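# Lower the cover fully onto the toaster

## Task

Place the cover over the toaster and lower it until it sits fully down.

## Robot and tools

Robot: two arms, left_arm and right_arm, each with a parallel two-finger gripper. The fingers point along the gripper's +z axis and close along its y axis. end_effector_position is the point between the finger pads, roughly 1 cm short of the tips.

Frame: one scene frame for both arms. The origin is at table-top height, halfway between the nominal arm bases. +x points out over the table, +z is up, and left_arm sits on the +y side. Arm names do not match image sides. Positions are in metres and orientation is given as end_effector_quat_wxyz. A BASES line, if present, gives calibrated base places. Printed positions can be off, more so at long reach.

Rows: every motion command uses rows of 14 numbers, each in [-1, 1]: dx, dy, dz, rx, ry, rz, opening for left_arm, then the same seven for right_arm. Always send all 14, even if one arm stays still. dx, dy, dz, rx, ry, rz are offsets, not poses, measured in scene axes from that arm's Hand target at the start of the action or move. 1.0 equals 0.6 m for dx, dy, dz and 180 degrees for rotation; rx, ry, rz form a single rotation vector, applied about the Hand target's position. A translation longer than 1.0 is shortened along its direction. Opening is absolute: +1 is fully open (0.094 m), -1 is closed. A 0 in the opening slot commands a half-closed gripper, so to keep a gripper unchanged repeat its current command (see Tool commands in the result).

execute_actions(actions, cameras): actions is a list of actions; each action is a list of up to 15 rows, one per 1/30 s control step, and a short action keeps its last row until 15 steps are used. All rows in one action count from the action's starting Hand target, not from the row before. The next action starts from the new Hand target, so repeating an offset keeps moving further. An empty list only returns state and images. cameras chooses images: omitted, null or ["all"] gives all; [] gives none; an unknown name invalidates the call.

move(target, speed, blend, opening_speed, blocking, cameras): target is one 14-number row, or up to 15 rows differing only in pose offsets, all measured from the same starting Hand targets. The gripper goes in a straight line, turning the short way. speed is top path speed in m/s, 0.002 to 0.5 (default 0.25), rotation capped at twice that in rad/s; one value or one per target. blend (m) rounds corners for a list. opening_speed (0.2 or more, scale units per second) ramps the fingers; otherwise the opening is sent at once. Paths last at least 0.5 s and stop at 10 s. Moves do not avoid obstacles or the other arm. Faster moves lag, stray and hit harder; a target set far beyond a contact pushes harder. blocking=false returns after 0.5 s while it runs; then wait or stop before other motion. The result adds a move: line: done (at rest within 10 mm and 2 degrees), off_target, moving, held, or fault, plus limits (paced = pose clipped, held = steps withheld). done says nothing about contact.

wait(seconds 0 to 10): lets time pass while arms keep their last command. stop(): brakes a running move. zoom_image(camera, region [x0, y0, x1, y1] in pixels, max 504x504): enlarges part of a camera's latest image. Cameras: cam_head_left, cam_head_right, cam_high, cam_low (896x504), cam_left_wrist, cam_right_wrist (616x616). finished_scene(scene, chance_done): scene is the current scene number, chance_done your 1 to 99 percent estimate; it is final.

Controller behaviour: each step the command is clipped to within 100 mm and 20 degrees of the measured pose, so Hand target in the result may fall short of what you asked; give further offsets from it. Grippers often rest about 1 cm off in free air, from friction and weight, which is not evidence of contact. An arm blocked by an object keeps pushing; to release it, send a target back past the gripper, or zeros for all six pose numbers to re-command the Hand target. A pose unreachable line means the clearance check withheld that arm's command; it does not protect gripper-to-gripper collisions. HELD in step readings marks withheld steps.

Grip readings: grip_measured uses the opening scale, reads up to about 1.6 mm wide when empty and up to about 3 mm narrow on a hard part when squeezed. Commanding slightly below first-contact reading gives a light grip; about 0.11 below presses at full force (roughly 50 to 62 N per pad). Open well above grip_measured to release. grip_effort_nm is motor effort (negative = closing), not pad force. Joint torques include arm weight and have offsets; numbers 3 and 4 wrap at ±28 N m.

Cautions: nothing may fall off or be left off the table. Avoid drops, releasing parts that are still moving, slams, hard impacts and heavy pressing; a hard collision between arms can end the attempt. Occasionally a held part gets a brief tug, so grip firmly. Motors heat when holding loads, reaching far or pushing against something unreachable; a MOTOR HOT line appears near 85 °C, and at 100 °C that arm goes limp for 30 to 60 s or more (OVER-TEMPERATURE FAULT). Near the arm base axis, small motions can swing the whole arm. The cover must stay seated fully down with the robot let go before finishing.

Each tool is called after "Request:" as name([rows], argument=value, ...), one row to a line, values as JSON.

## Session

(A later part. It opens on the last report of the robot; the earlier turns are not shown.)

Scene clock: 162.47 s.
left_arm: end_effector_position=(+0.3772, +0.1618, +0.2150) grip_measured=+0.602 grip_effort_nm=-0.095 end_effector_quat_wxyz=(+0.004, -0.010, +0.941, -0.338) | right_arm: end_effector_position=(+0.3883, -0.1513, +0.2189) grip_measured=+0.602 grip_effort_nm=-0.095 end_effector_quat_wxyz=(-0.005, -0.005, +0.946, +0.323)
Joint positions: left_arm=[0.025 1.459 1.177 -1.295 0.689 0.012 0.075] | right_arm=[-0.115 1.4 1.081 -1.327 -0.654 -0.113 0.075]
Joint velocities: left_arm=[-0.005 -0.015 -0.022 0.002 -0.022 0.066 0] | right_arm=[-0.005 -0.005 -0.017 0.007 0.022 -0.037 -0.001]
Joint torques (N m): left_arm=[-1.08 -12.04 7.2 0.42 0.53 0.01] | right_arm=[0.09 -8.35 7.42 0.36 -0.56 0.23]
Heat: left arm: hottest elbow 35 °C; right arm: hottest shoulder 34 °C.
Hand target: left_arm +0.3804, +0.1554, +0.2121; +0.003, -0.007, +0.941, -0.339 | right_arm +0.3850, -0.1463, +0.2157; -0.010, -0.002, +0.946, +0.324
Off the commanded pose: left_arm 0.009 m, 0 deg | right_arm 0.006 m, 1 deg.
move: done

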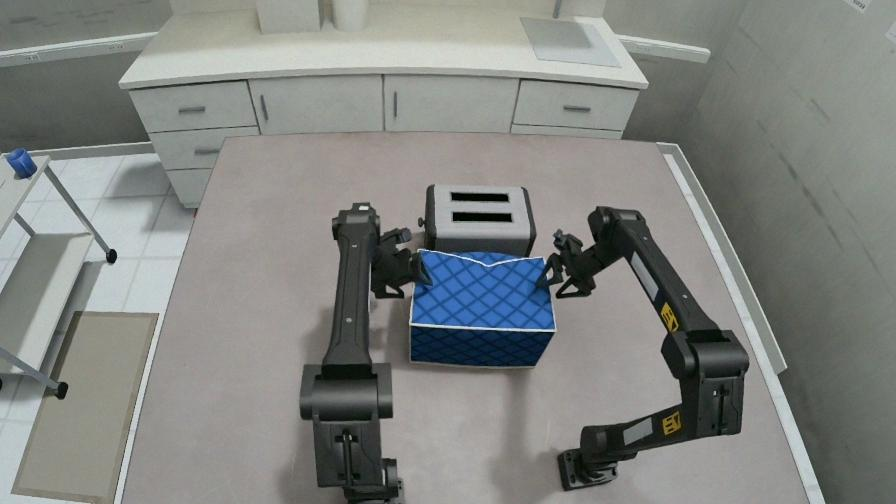

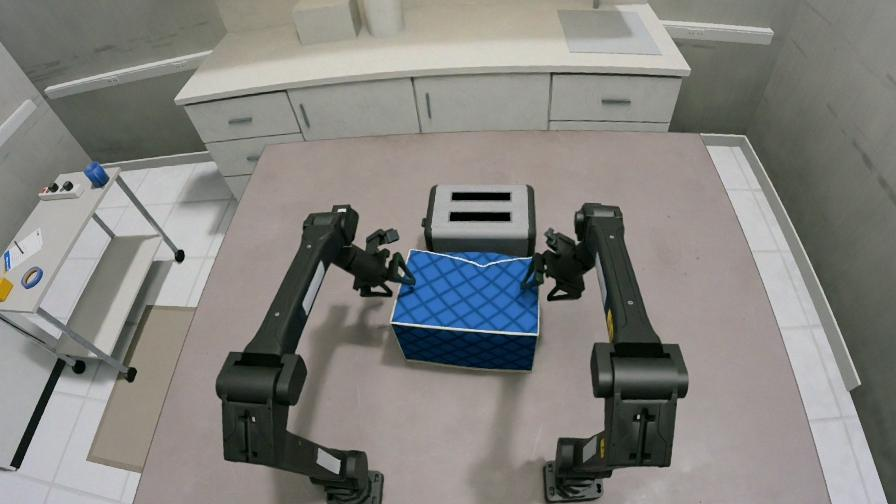

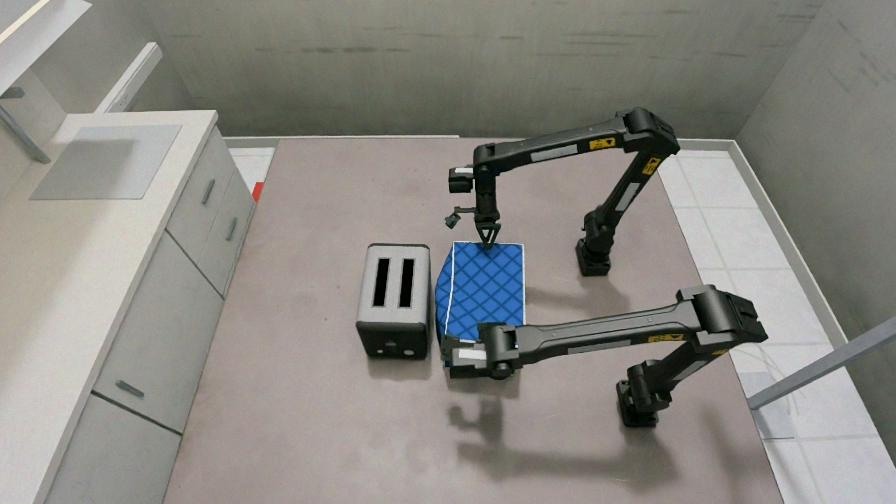

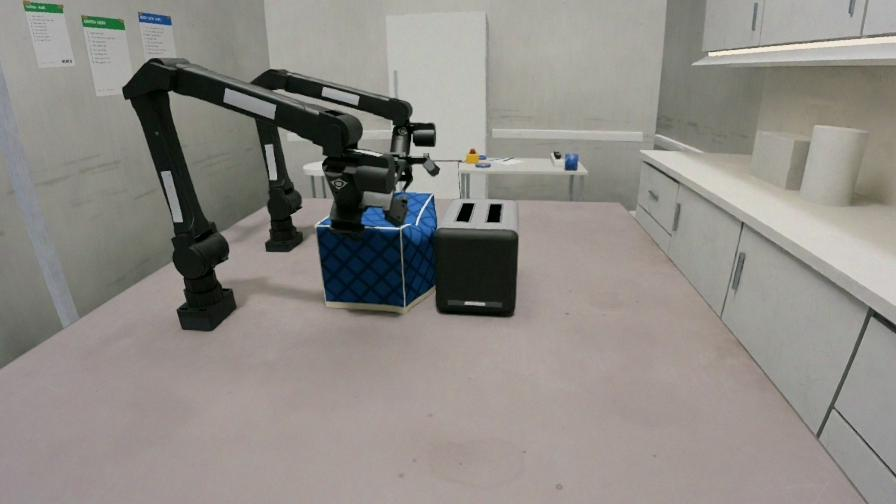

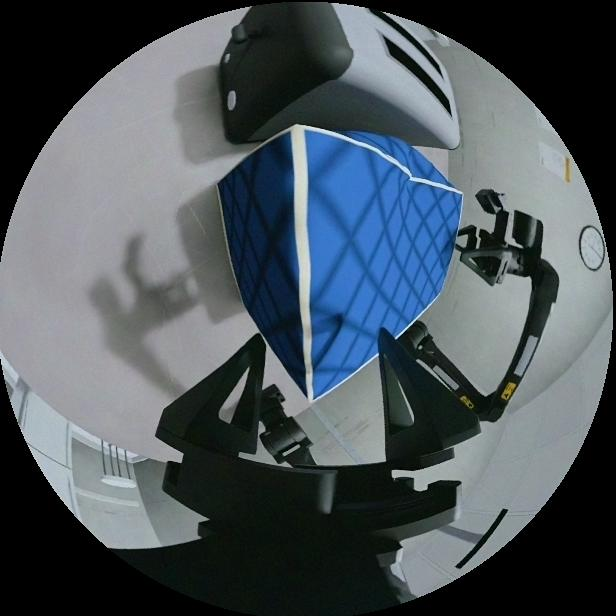

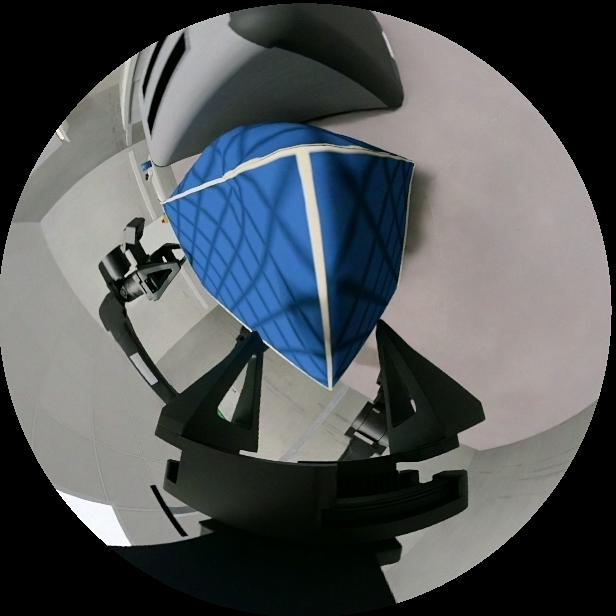

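Request:
move(target=[0,-0.012,-0.058,0,0,0,0.6,-0.015,0.023,-0.05,0,0,0,0.6], speed=0.08, cameras=["cam_left_wrist","cam_right_wrist","cam_low"])

Request:
move(target=[0,0,0,0,0,0,-1,0,0,0,0,0,0,-1], opening_speed=1)

Scene clock: 170.17 s.
left_arm: end_effector_position=(+0.3768, +0.1556, +0.1811) grip_measured=+0.602 grip_effort_nm=-0.095 end_effector_quat_wxyz=(+0.005, -0.010, +0.941, -0.338) | right_arm: end_effector_position=(+0.3795, -0.1378, +0.1885) grip_measured=+0.602 grip_effort_nm=-0.100 end_effector_quat_wxyz=(-0.005, -0.003, +0.946, +0.323)
Joint positions: left_arm=[0.01 1.483 1.11 -1.189 0.689 -0.009 0.075] | right_arm=[-0.08 1.4 0.996 -1.216 -0.656 -0.067 0.075]
Joint velocities: left_arm=[-0.005 0.015 -0.012 -0.017 -0.066 -0.037 0.001] | right_arm=[-0.005 0.005 0.017 -0.002 -0.051 0.037 0]
Joint torques (N m): left_arm=[-1.55 -11.46 7.08 0.44 0.52 -0.01] | right_arm=[0.03 -8 7.21 0.34 -0.58 0.25]
Heat: left arm: hottest elbow 35 °C; right arm: hottest shoulder 33 °C.
Hand target: left_arm +0.3803, +0.1488, +0.1774; +0.003, -0.007, +0.941, -0.339 | right_arm +0.3757, -0.1323, +0.1860; -0.010, -0.002, +0.946, +0.325
Off the commanded pose: left_arm 0.009 m, 0 deg | right_arm 0.007 m, 1 deg.
move: done
Images, in order (width x height): cam_low 896x504, cam_left_wrist 616x616, cam_right_wrist 616x616.

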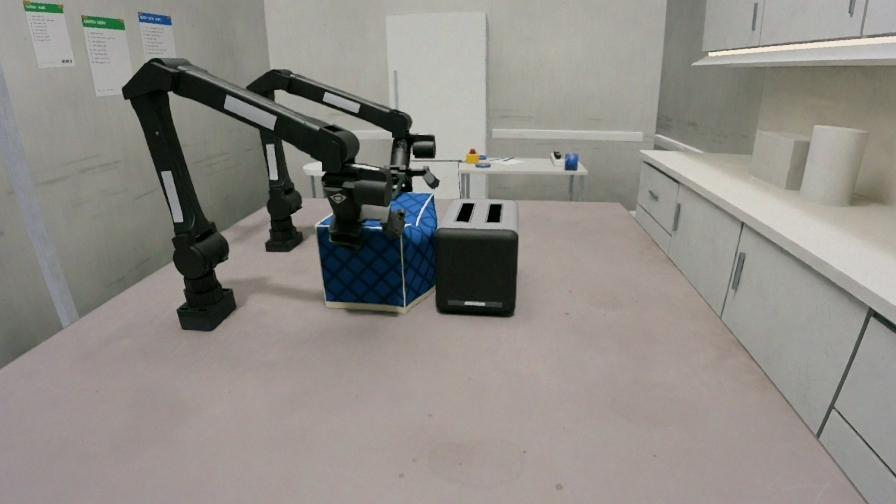

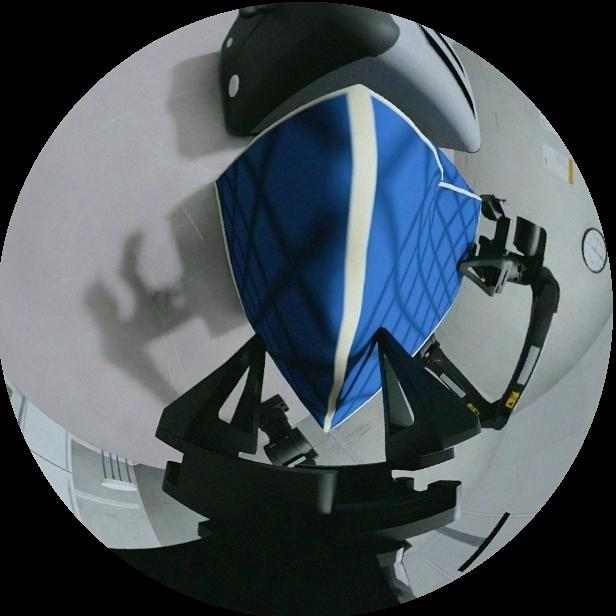

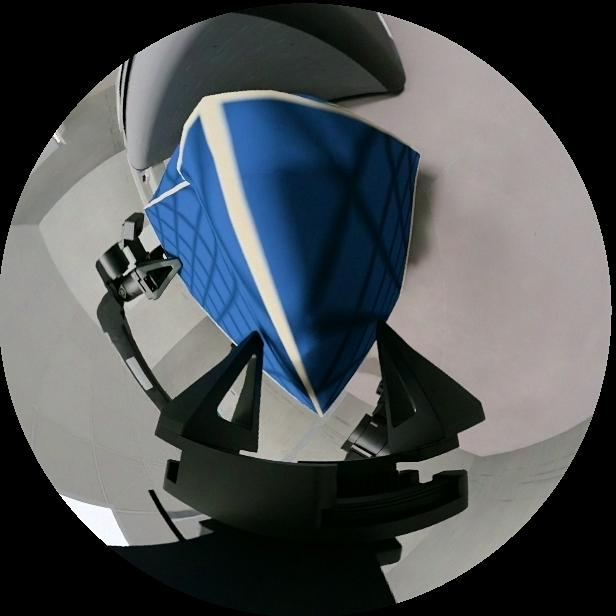

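Scene clock: 172.00 s.
left_arm: end_effector_position=(+0.3752, +0.1466, +0.1827) grip_measured=-0.894 grip_effort_nm=-1.028 end_effector_quat_wxyz=(+0.003, -0.002, +0.939, -0.344) | right_arm: end_effector_position=(+0.3787, -0.1305, +0.1903) grip_measured=-0.918 grip_effort_nm=-0.979 end_effector_quat_wxyz=(-0.007, -0.009, +0.944, +0.331)
Joint positions: left_arm=[-0.007 1.483 1.11 -1.188 0.703 -0.01 0.005] | right_arm=[-0.067 1.4 0.996 -1.215 -0.674 -0.066 0.004]
Joint velocities: left_arm=[-0.015 -0.015 -0.002 -0.002 0.007 0.007 0] | right_arm=[-0.005 -0.005 -0.012 -0.012 0.007 0.081 -0.001]
Joint torques (N m): left_arm=[0.09 -11.81 7.08 0.49 -0.04 0.03] | right_arm=[-1.08 -8.06 7.19 0.34 0.08 0.23]
Heat: left arm: hottest elbow 35 °C; right arm: hottest shoulder 33 °C.
Hand target: left_arm +0.3803, +0.1487, +0.1774; +0.003, -0.007, +0.941, -0.339 | right_arm +0.3757, -0.1323, +0.1860; -0.010, -0.002, +0.946, +0.325
Off the commanded pose: left_arm 0.008 m, 1 deg | right_arm 0.006 m, 1 deg.
move: done

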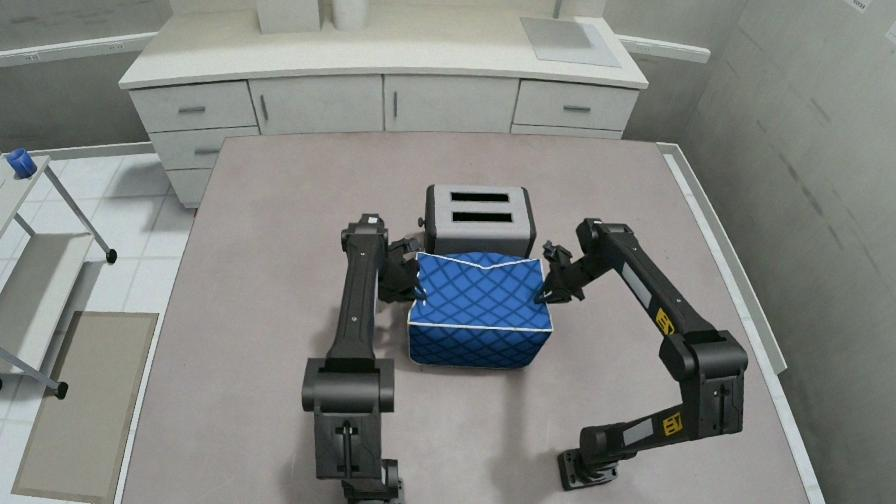

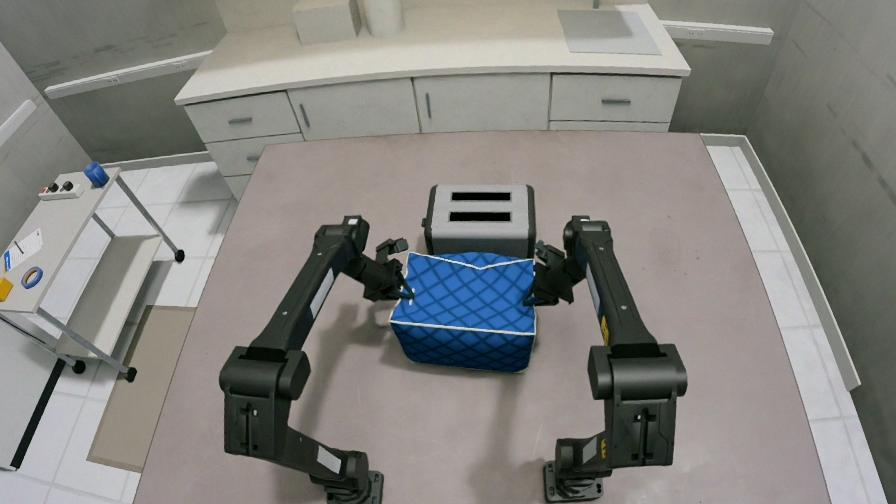

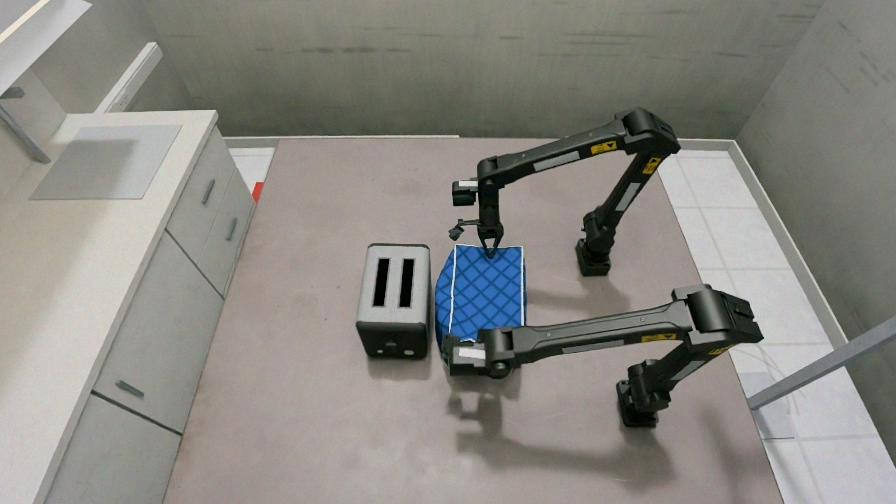

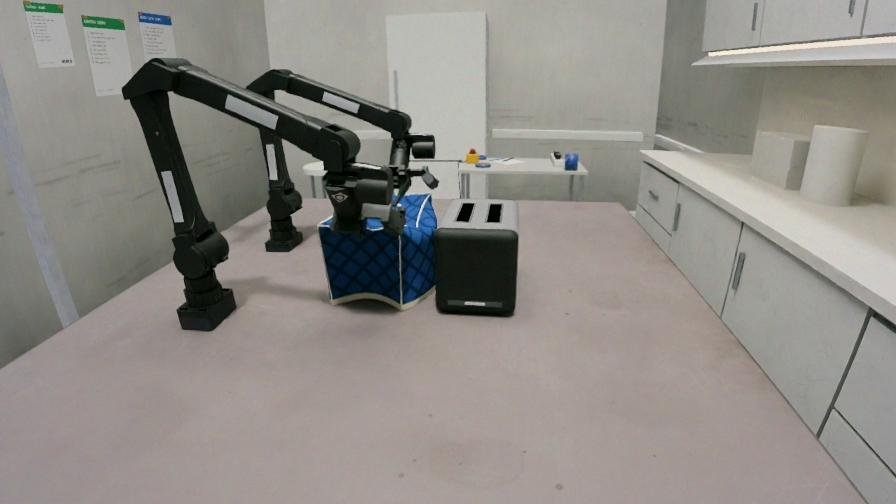

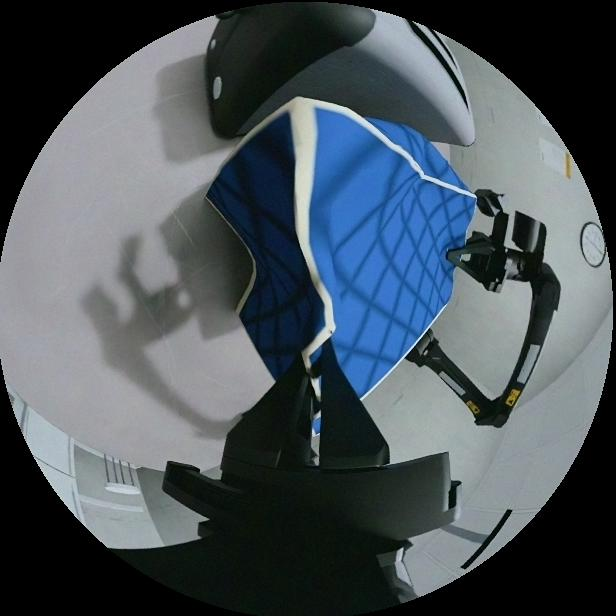

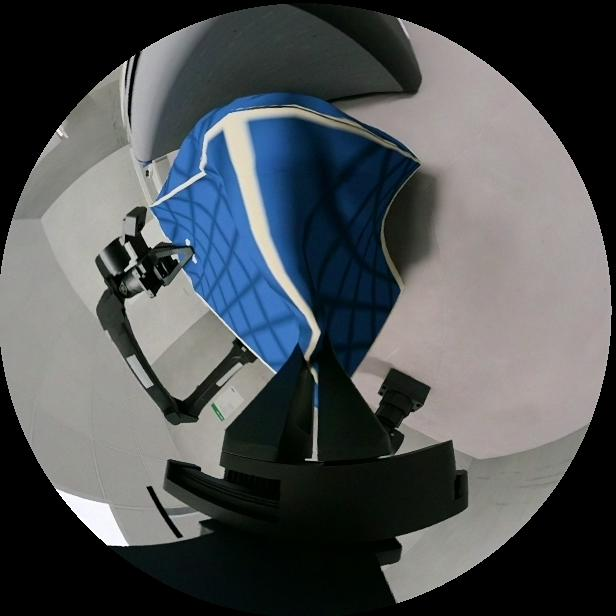

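Request:
move([
  [-0.03,0.02,0.1,0,0,0,-1,-0.03,-0.02,0.1,0,0,0,-1],
  [-0.03,0.03,0.44,0,0,0,-1,-0.03,-0.03,0.44,0,0,0,-1],
], speed=0.12)

Scene clock: 191.50 s.
left_arm: end_effector_position=(+0.3562, +0.1451, +0.4180) grip_measured=-0.894 grip_effort_nm=-1.028 end_effector_quat_wxyz=(+0.047, -0.016, +0.935, -0.352) | right_arm: end_effector_position=(+0.3555, -0.1334, +0.4245) grip_measured=-0.922 grip_effort_nm=-1.028 end_effector_quat_wxyz=(+0.065, +0.017, +0.940, +0.334)
Joint positions: left_arm=[-0.007 1.329 1.573 -1.681 0.715 -0.087 0.005] | right_arm=[-0.081 1.182 1.42 -1.67 -0.683 0.042 0.004]
Joint velocities: left_arm=[0.005 -0.005 -0.002 0.002 -0.022 0.037 0] | right_arm=[-0.005 -0.015 -0.012 0.007 0.081 0.022 0]
Joint torques (N m): left_arm=[2.73 -11.52 10.61 -0.18 -0.1 0.04] | right_arm=[-4.31 -6.71 14.3 0.1 0.19 0.26]
Heat: left arm: hottest elbow 35 °C; right arm: hottest shoulder 33 °C.
Hand target: left_arm +0.3616, +0.1629, +0.4408; +0.002, -0.005, +0.941, -0.339 | right_arm +0.3610, -0.1511, +0.4512; -0.010, -0.001, +0.946, +0.324
Off the commanded pose: left_arm 0.032 m, 5 deg | right_arm 0.031 m, 9 deg.
joint sent to its limit (left arm) — joint 4 (wrist pitch), lower limit. The joint targets are off in position and orientation.
joint sent to its limit (right arm) — joint 4 (wrist pitch), lower limit. The joint targets are off in orientation, not in position.
move: off_target (left_arm, right_arm)

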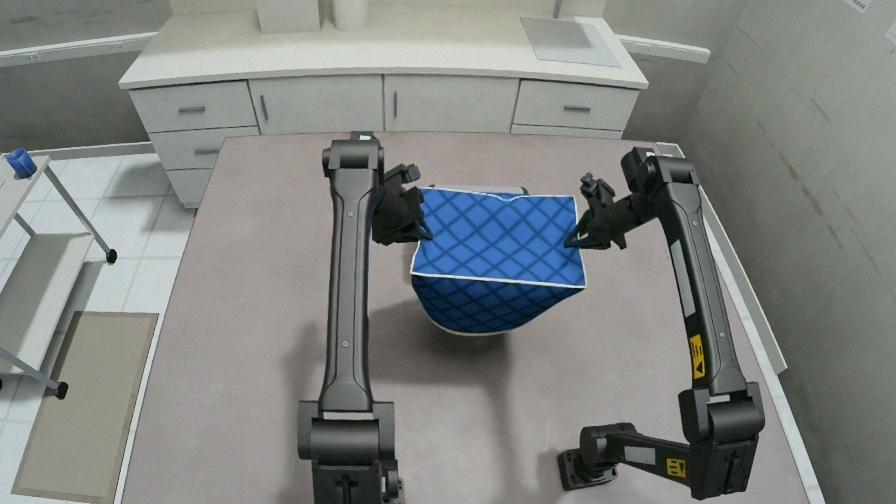

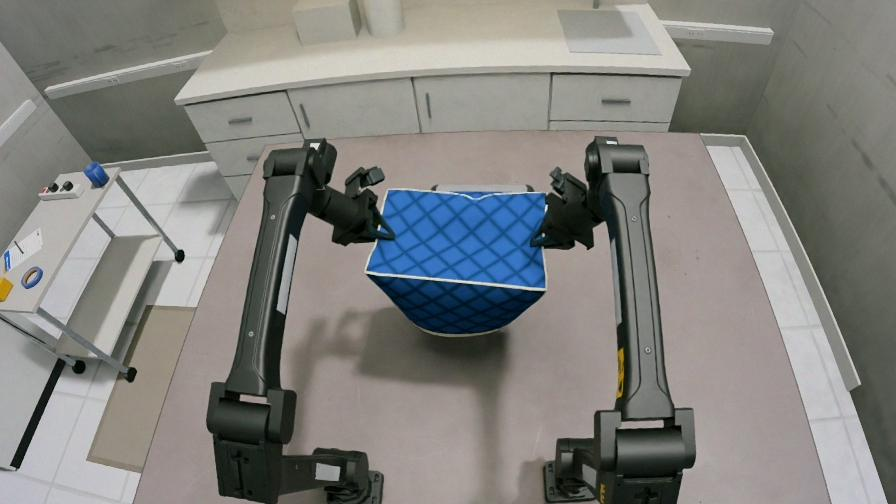

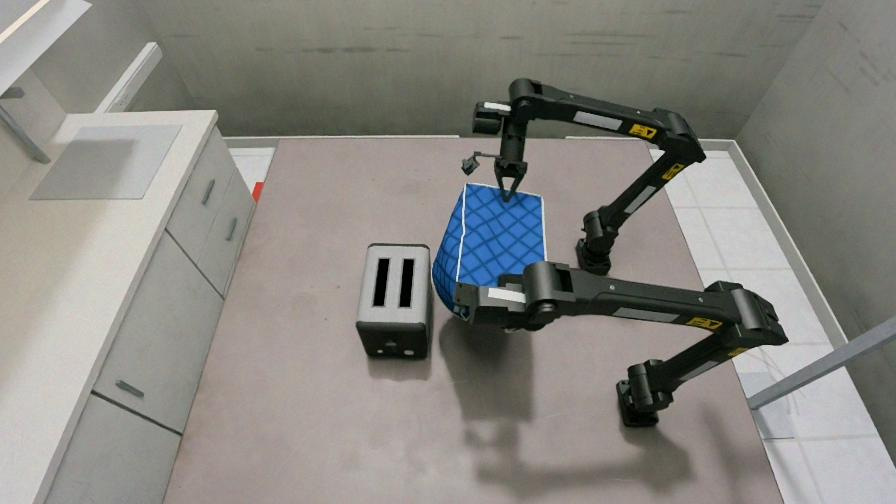

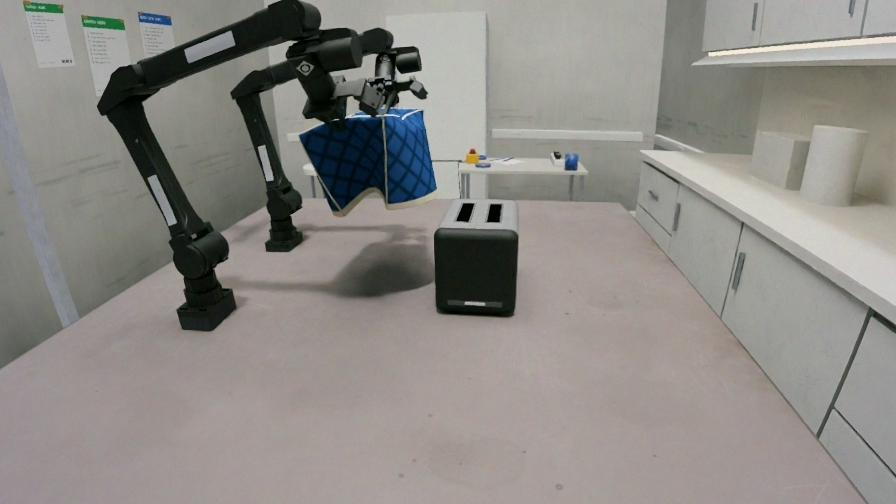

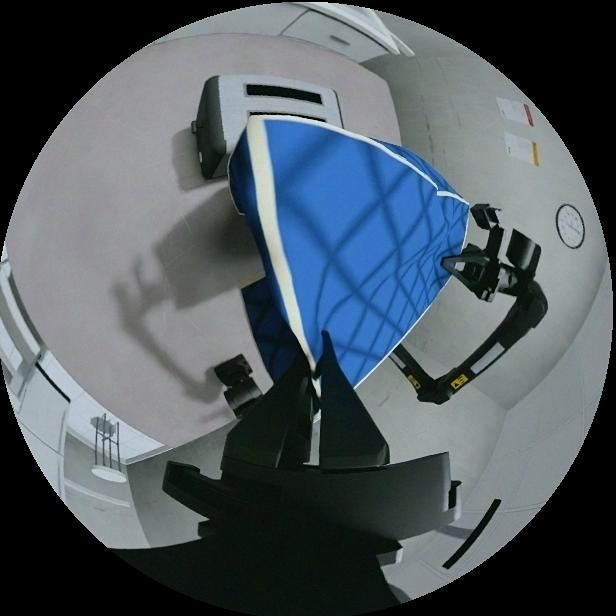

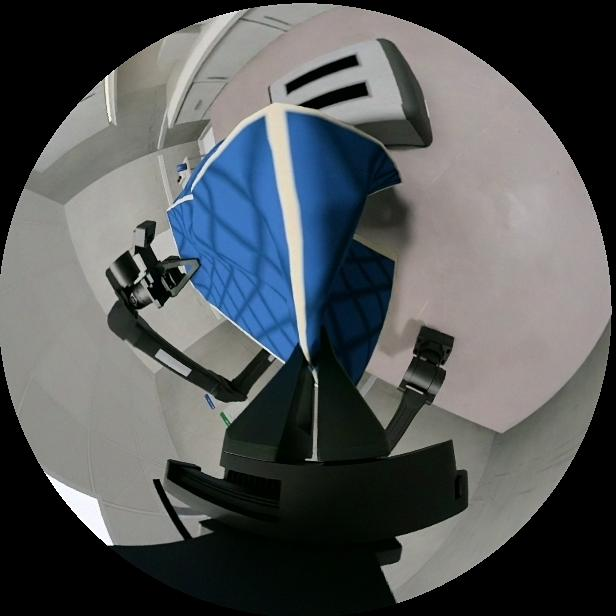

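Request:
move(target=[0.34,0,0.03,0.11,0,0,-1,0.34,0,0.01,-0.11,0,0,-1], speed=0.12)

Scene clock: 204.97 s.
left_arm: end_effector_position=(+0.5560, +0.1432, +0.4479) grip_measured=-0.894 grip_effort_nm=-1.028 end_effector_quat_wxyz=(+0.144, -0.014, +0.965, -0.219) | right_arm: end_effector_position=(+0.5516, -0.1347, +0.4456) grip_measured=-0.922 grip_effort_nm=-1.043 end_effector_quat_wxyz=(+0.114, +0.006, +0.974, +0.196)
Joint positions: left_arm=[-0.084 1.818 2.283 -1.683 0.406 -0.182 0.005] | right_arm=[0.016 1.672 2.04 -1.672 -0.376 0.116 0.004]
Joint velocities: left_arm=[-0.015 -0.005 0.007 -0.017 -0.007 0.022 0] | right_arm=[-0.005 -0.015 -0.002 -0.012 0.037 -0.022 -0.001]
Joint torques (N m): left_arm=[1.85 -17.9 10.58 0.38 -0.8 -0.08] | right_arm=[-2.55 -10.75 13.94 0.36 0.99 0.29]
Heat: left arm: hottest elbow 36 °C; right arm: hottest shoulder 33 °C.
Hand target: left_arm +0.5657, +0.1616, +0.4608; +0.004, -0.004, +0.985, -0.173 | right_arm +0.5653, -0.1505, +0.4547; -0.009, +0.001, +0.987, +0.159
Off the commanded pose: left_arm 0.025 m, 17 deg | right_arm 0.024 m, 15 deg.
joint sent to its limit (left arm) — joint 4 (wrist pitch), lower limit. The joint targets are off in orientation, not in position.
joint sent to its limit (right arm) — joint 4 (wrist pitch), lower limit. The joint targets are off in position and orientation.
move: off_target (left_arm, right_arm)

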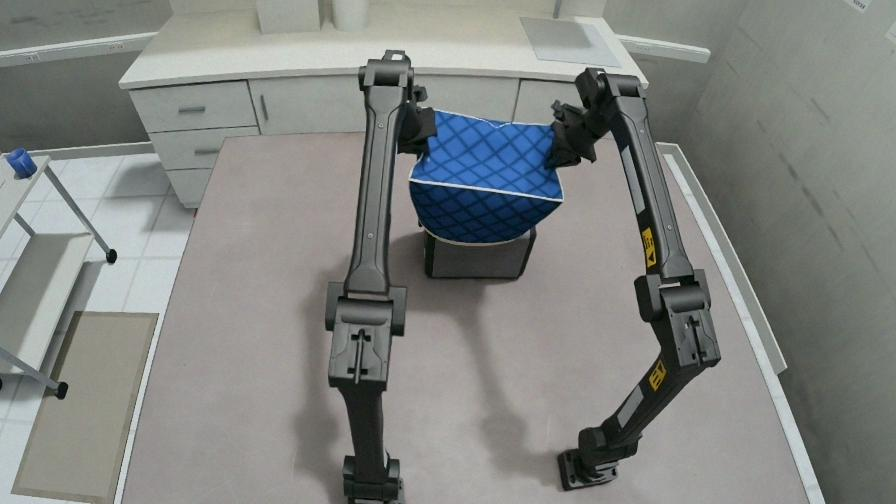

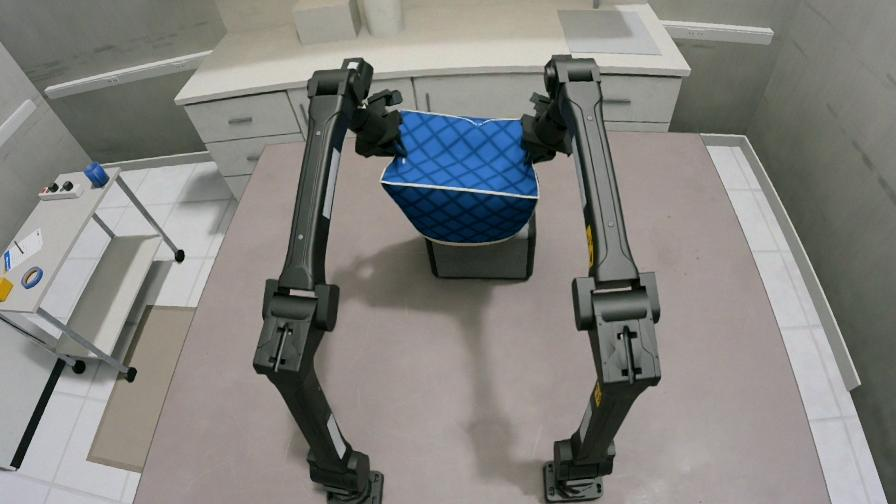

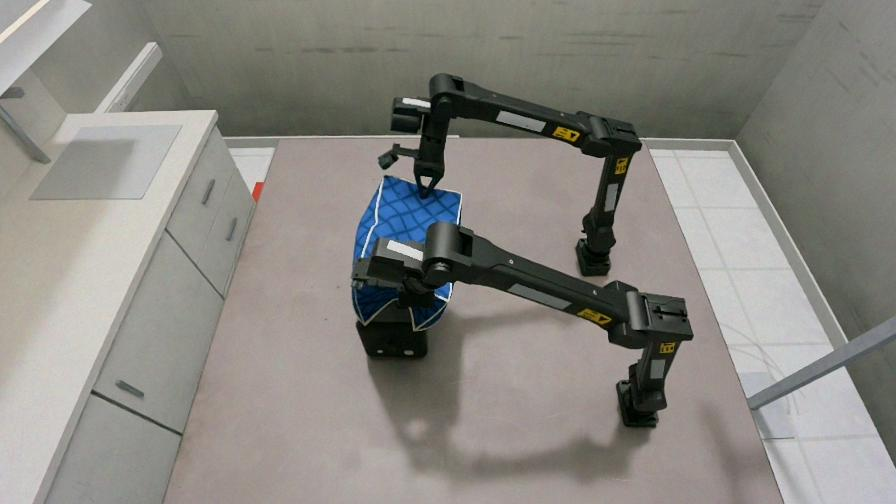

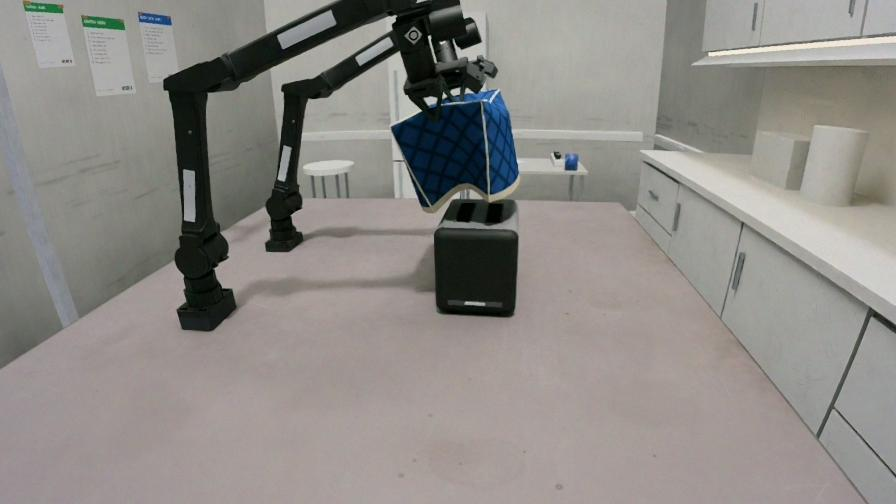

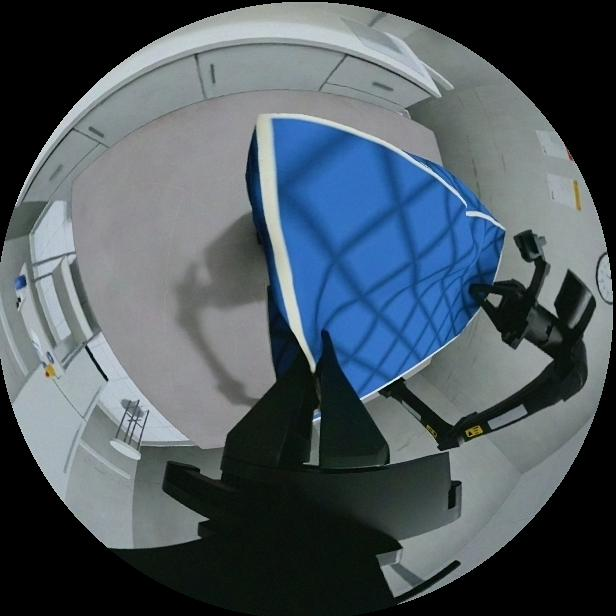

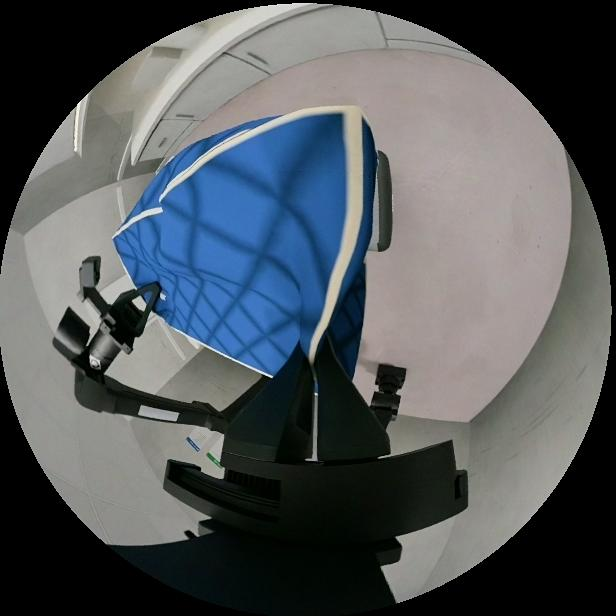

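Request:
move(target=[0.085,0,-0.01,0.03,0,0,-1,0.09,0,-0.01,-0.03,0,0,-1], speed=0.1)

Request:
zoom_image(camera="cam_low", region=[360, 60, 600, 330])

Scene clock: 211.53 s.
left_arm: end_effector_position=(+0.6078, +0.1424, +0.4440) grip_measured=-0.894 grip_effort_nm=-1.033 end_effector_quat_wxyz=(+0.180, -0.012, +0.967, -0.181) | right_arm: end_effector_position=(+0.6047, -0.1337, +0.4421) grip_measured=-0.922 grip_effort_nm=-1.038 end_effector_quat_wxyz=(+0.139, +0.002, +0.978, +0.154)
Joint positions: left_arm=[-0.101 1.961 2.491 -1.683 0.316 -0.188 0.005] | right_arm=[0.039 1.808 2.222 -1.672 -0.282 0.124 0.004]
Joint velocities: left_arm=[-0.005 -0.005 -0.012 0.012 -0.022 -0.037 0.001] | right_arm=[0.005 -0.015 0.002 0.002 -0.066 -0.066 -0.001]
Joint torques (N m): left_arm=[1.55 -19.66 10.47 0.47 -0.82 -0.04] | right_arm=[-2.73 -12.22 13.93 0.44 1.01 0.29]
Heat: left arm: hottest elbow 36 °C; right arm: hottest shoulder 33 °C.
Hand target: left_arm +0.6170, +0.1614, +0.4554; +0.016, -0.004, +0.991, -0.131 | right_arm +0.6192, -0.1501, +0.4480; -0.009, +0.001, +0.994, +0.113
Off the commanded pose: left_arm 0.024 m, 21 deg; orientation clipped | right_arm 0.023 m, 18 deg.
joint sent to its limit (left arm) — joint 4 (wrist pitch), lower limit. The joint targets are off in orientation, not in position.
joint sent to its limit (right arm) — joint 4 (wrist pitch), lower limit. The joint targets are off in orientation, not in position.
move: off_target (left_arm, right_arm); limits=paced

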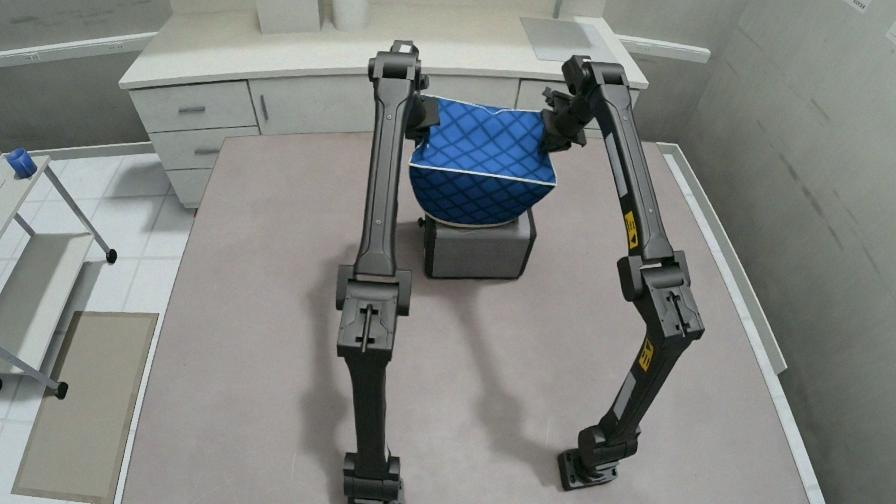

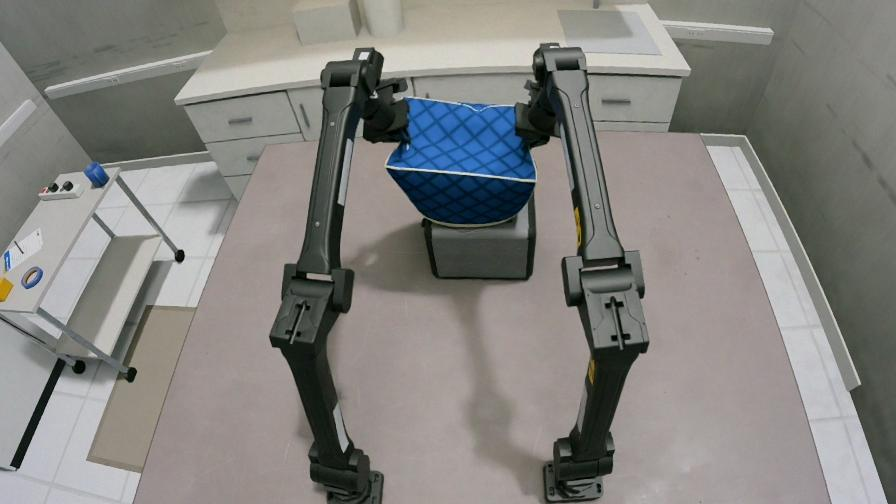

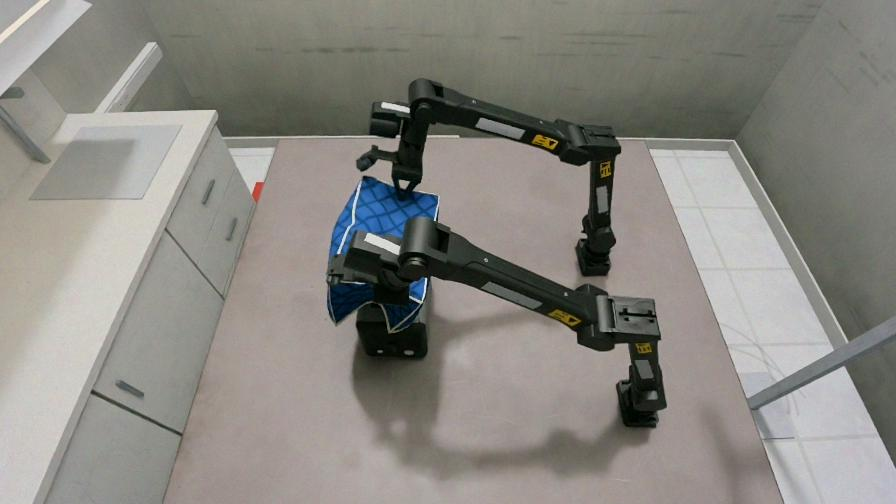

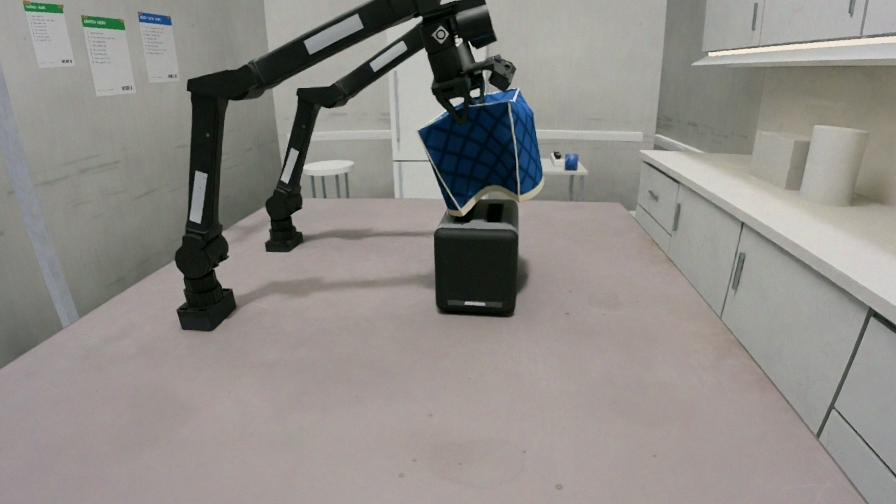

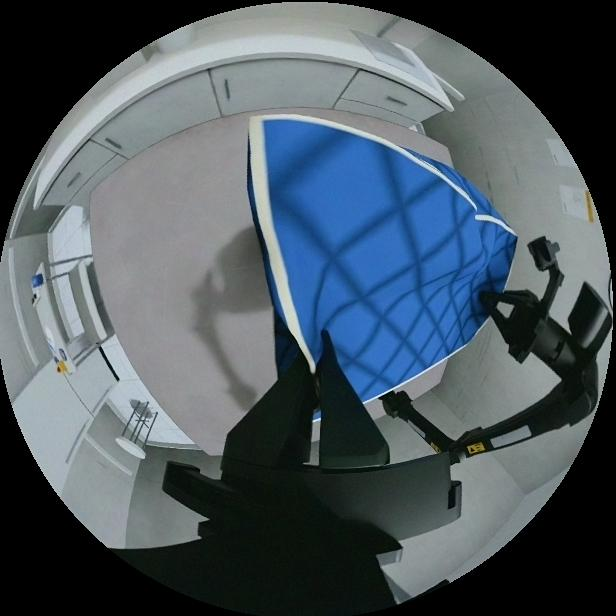

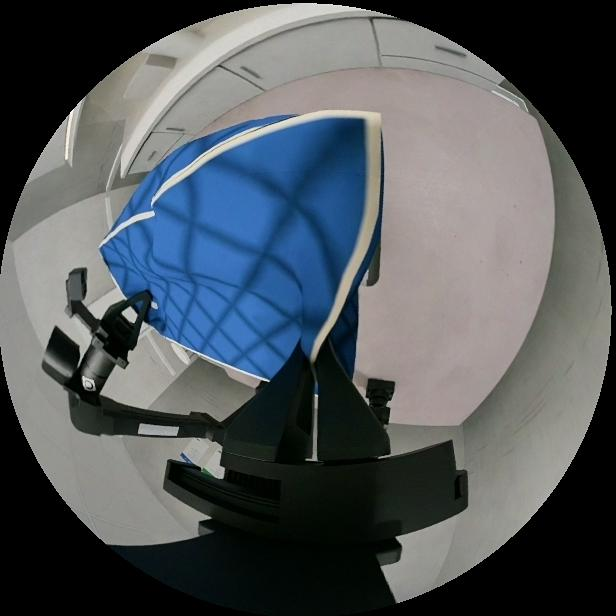

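Scaled by 1.867.

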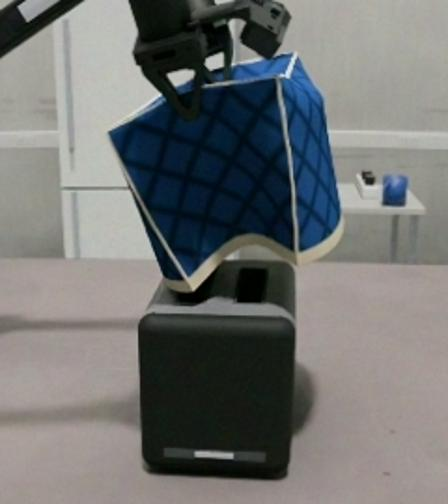

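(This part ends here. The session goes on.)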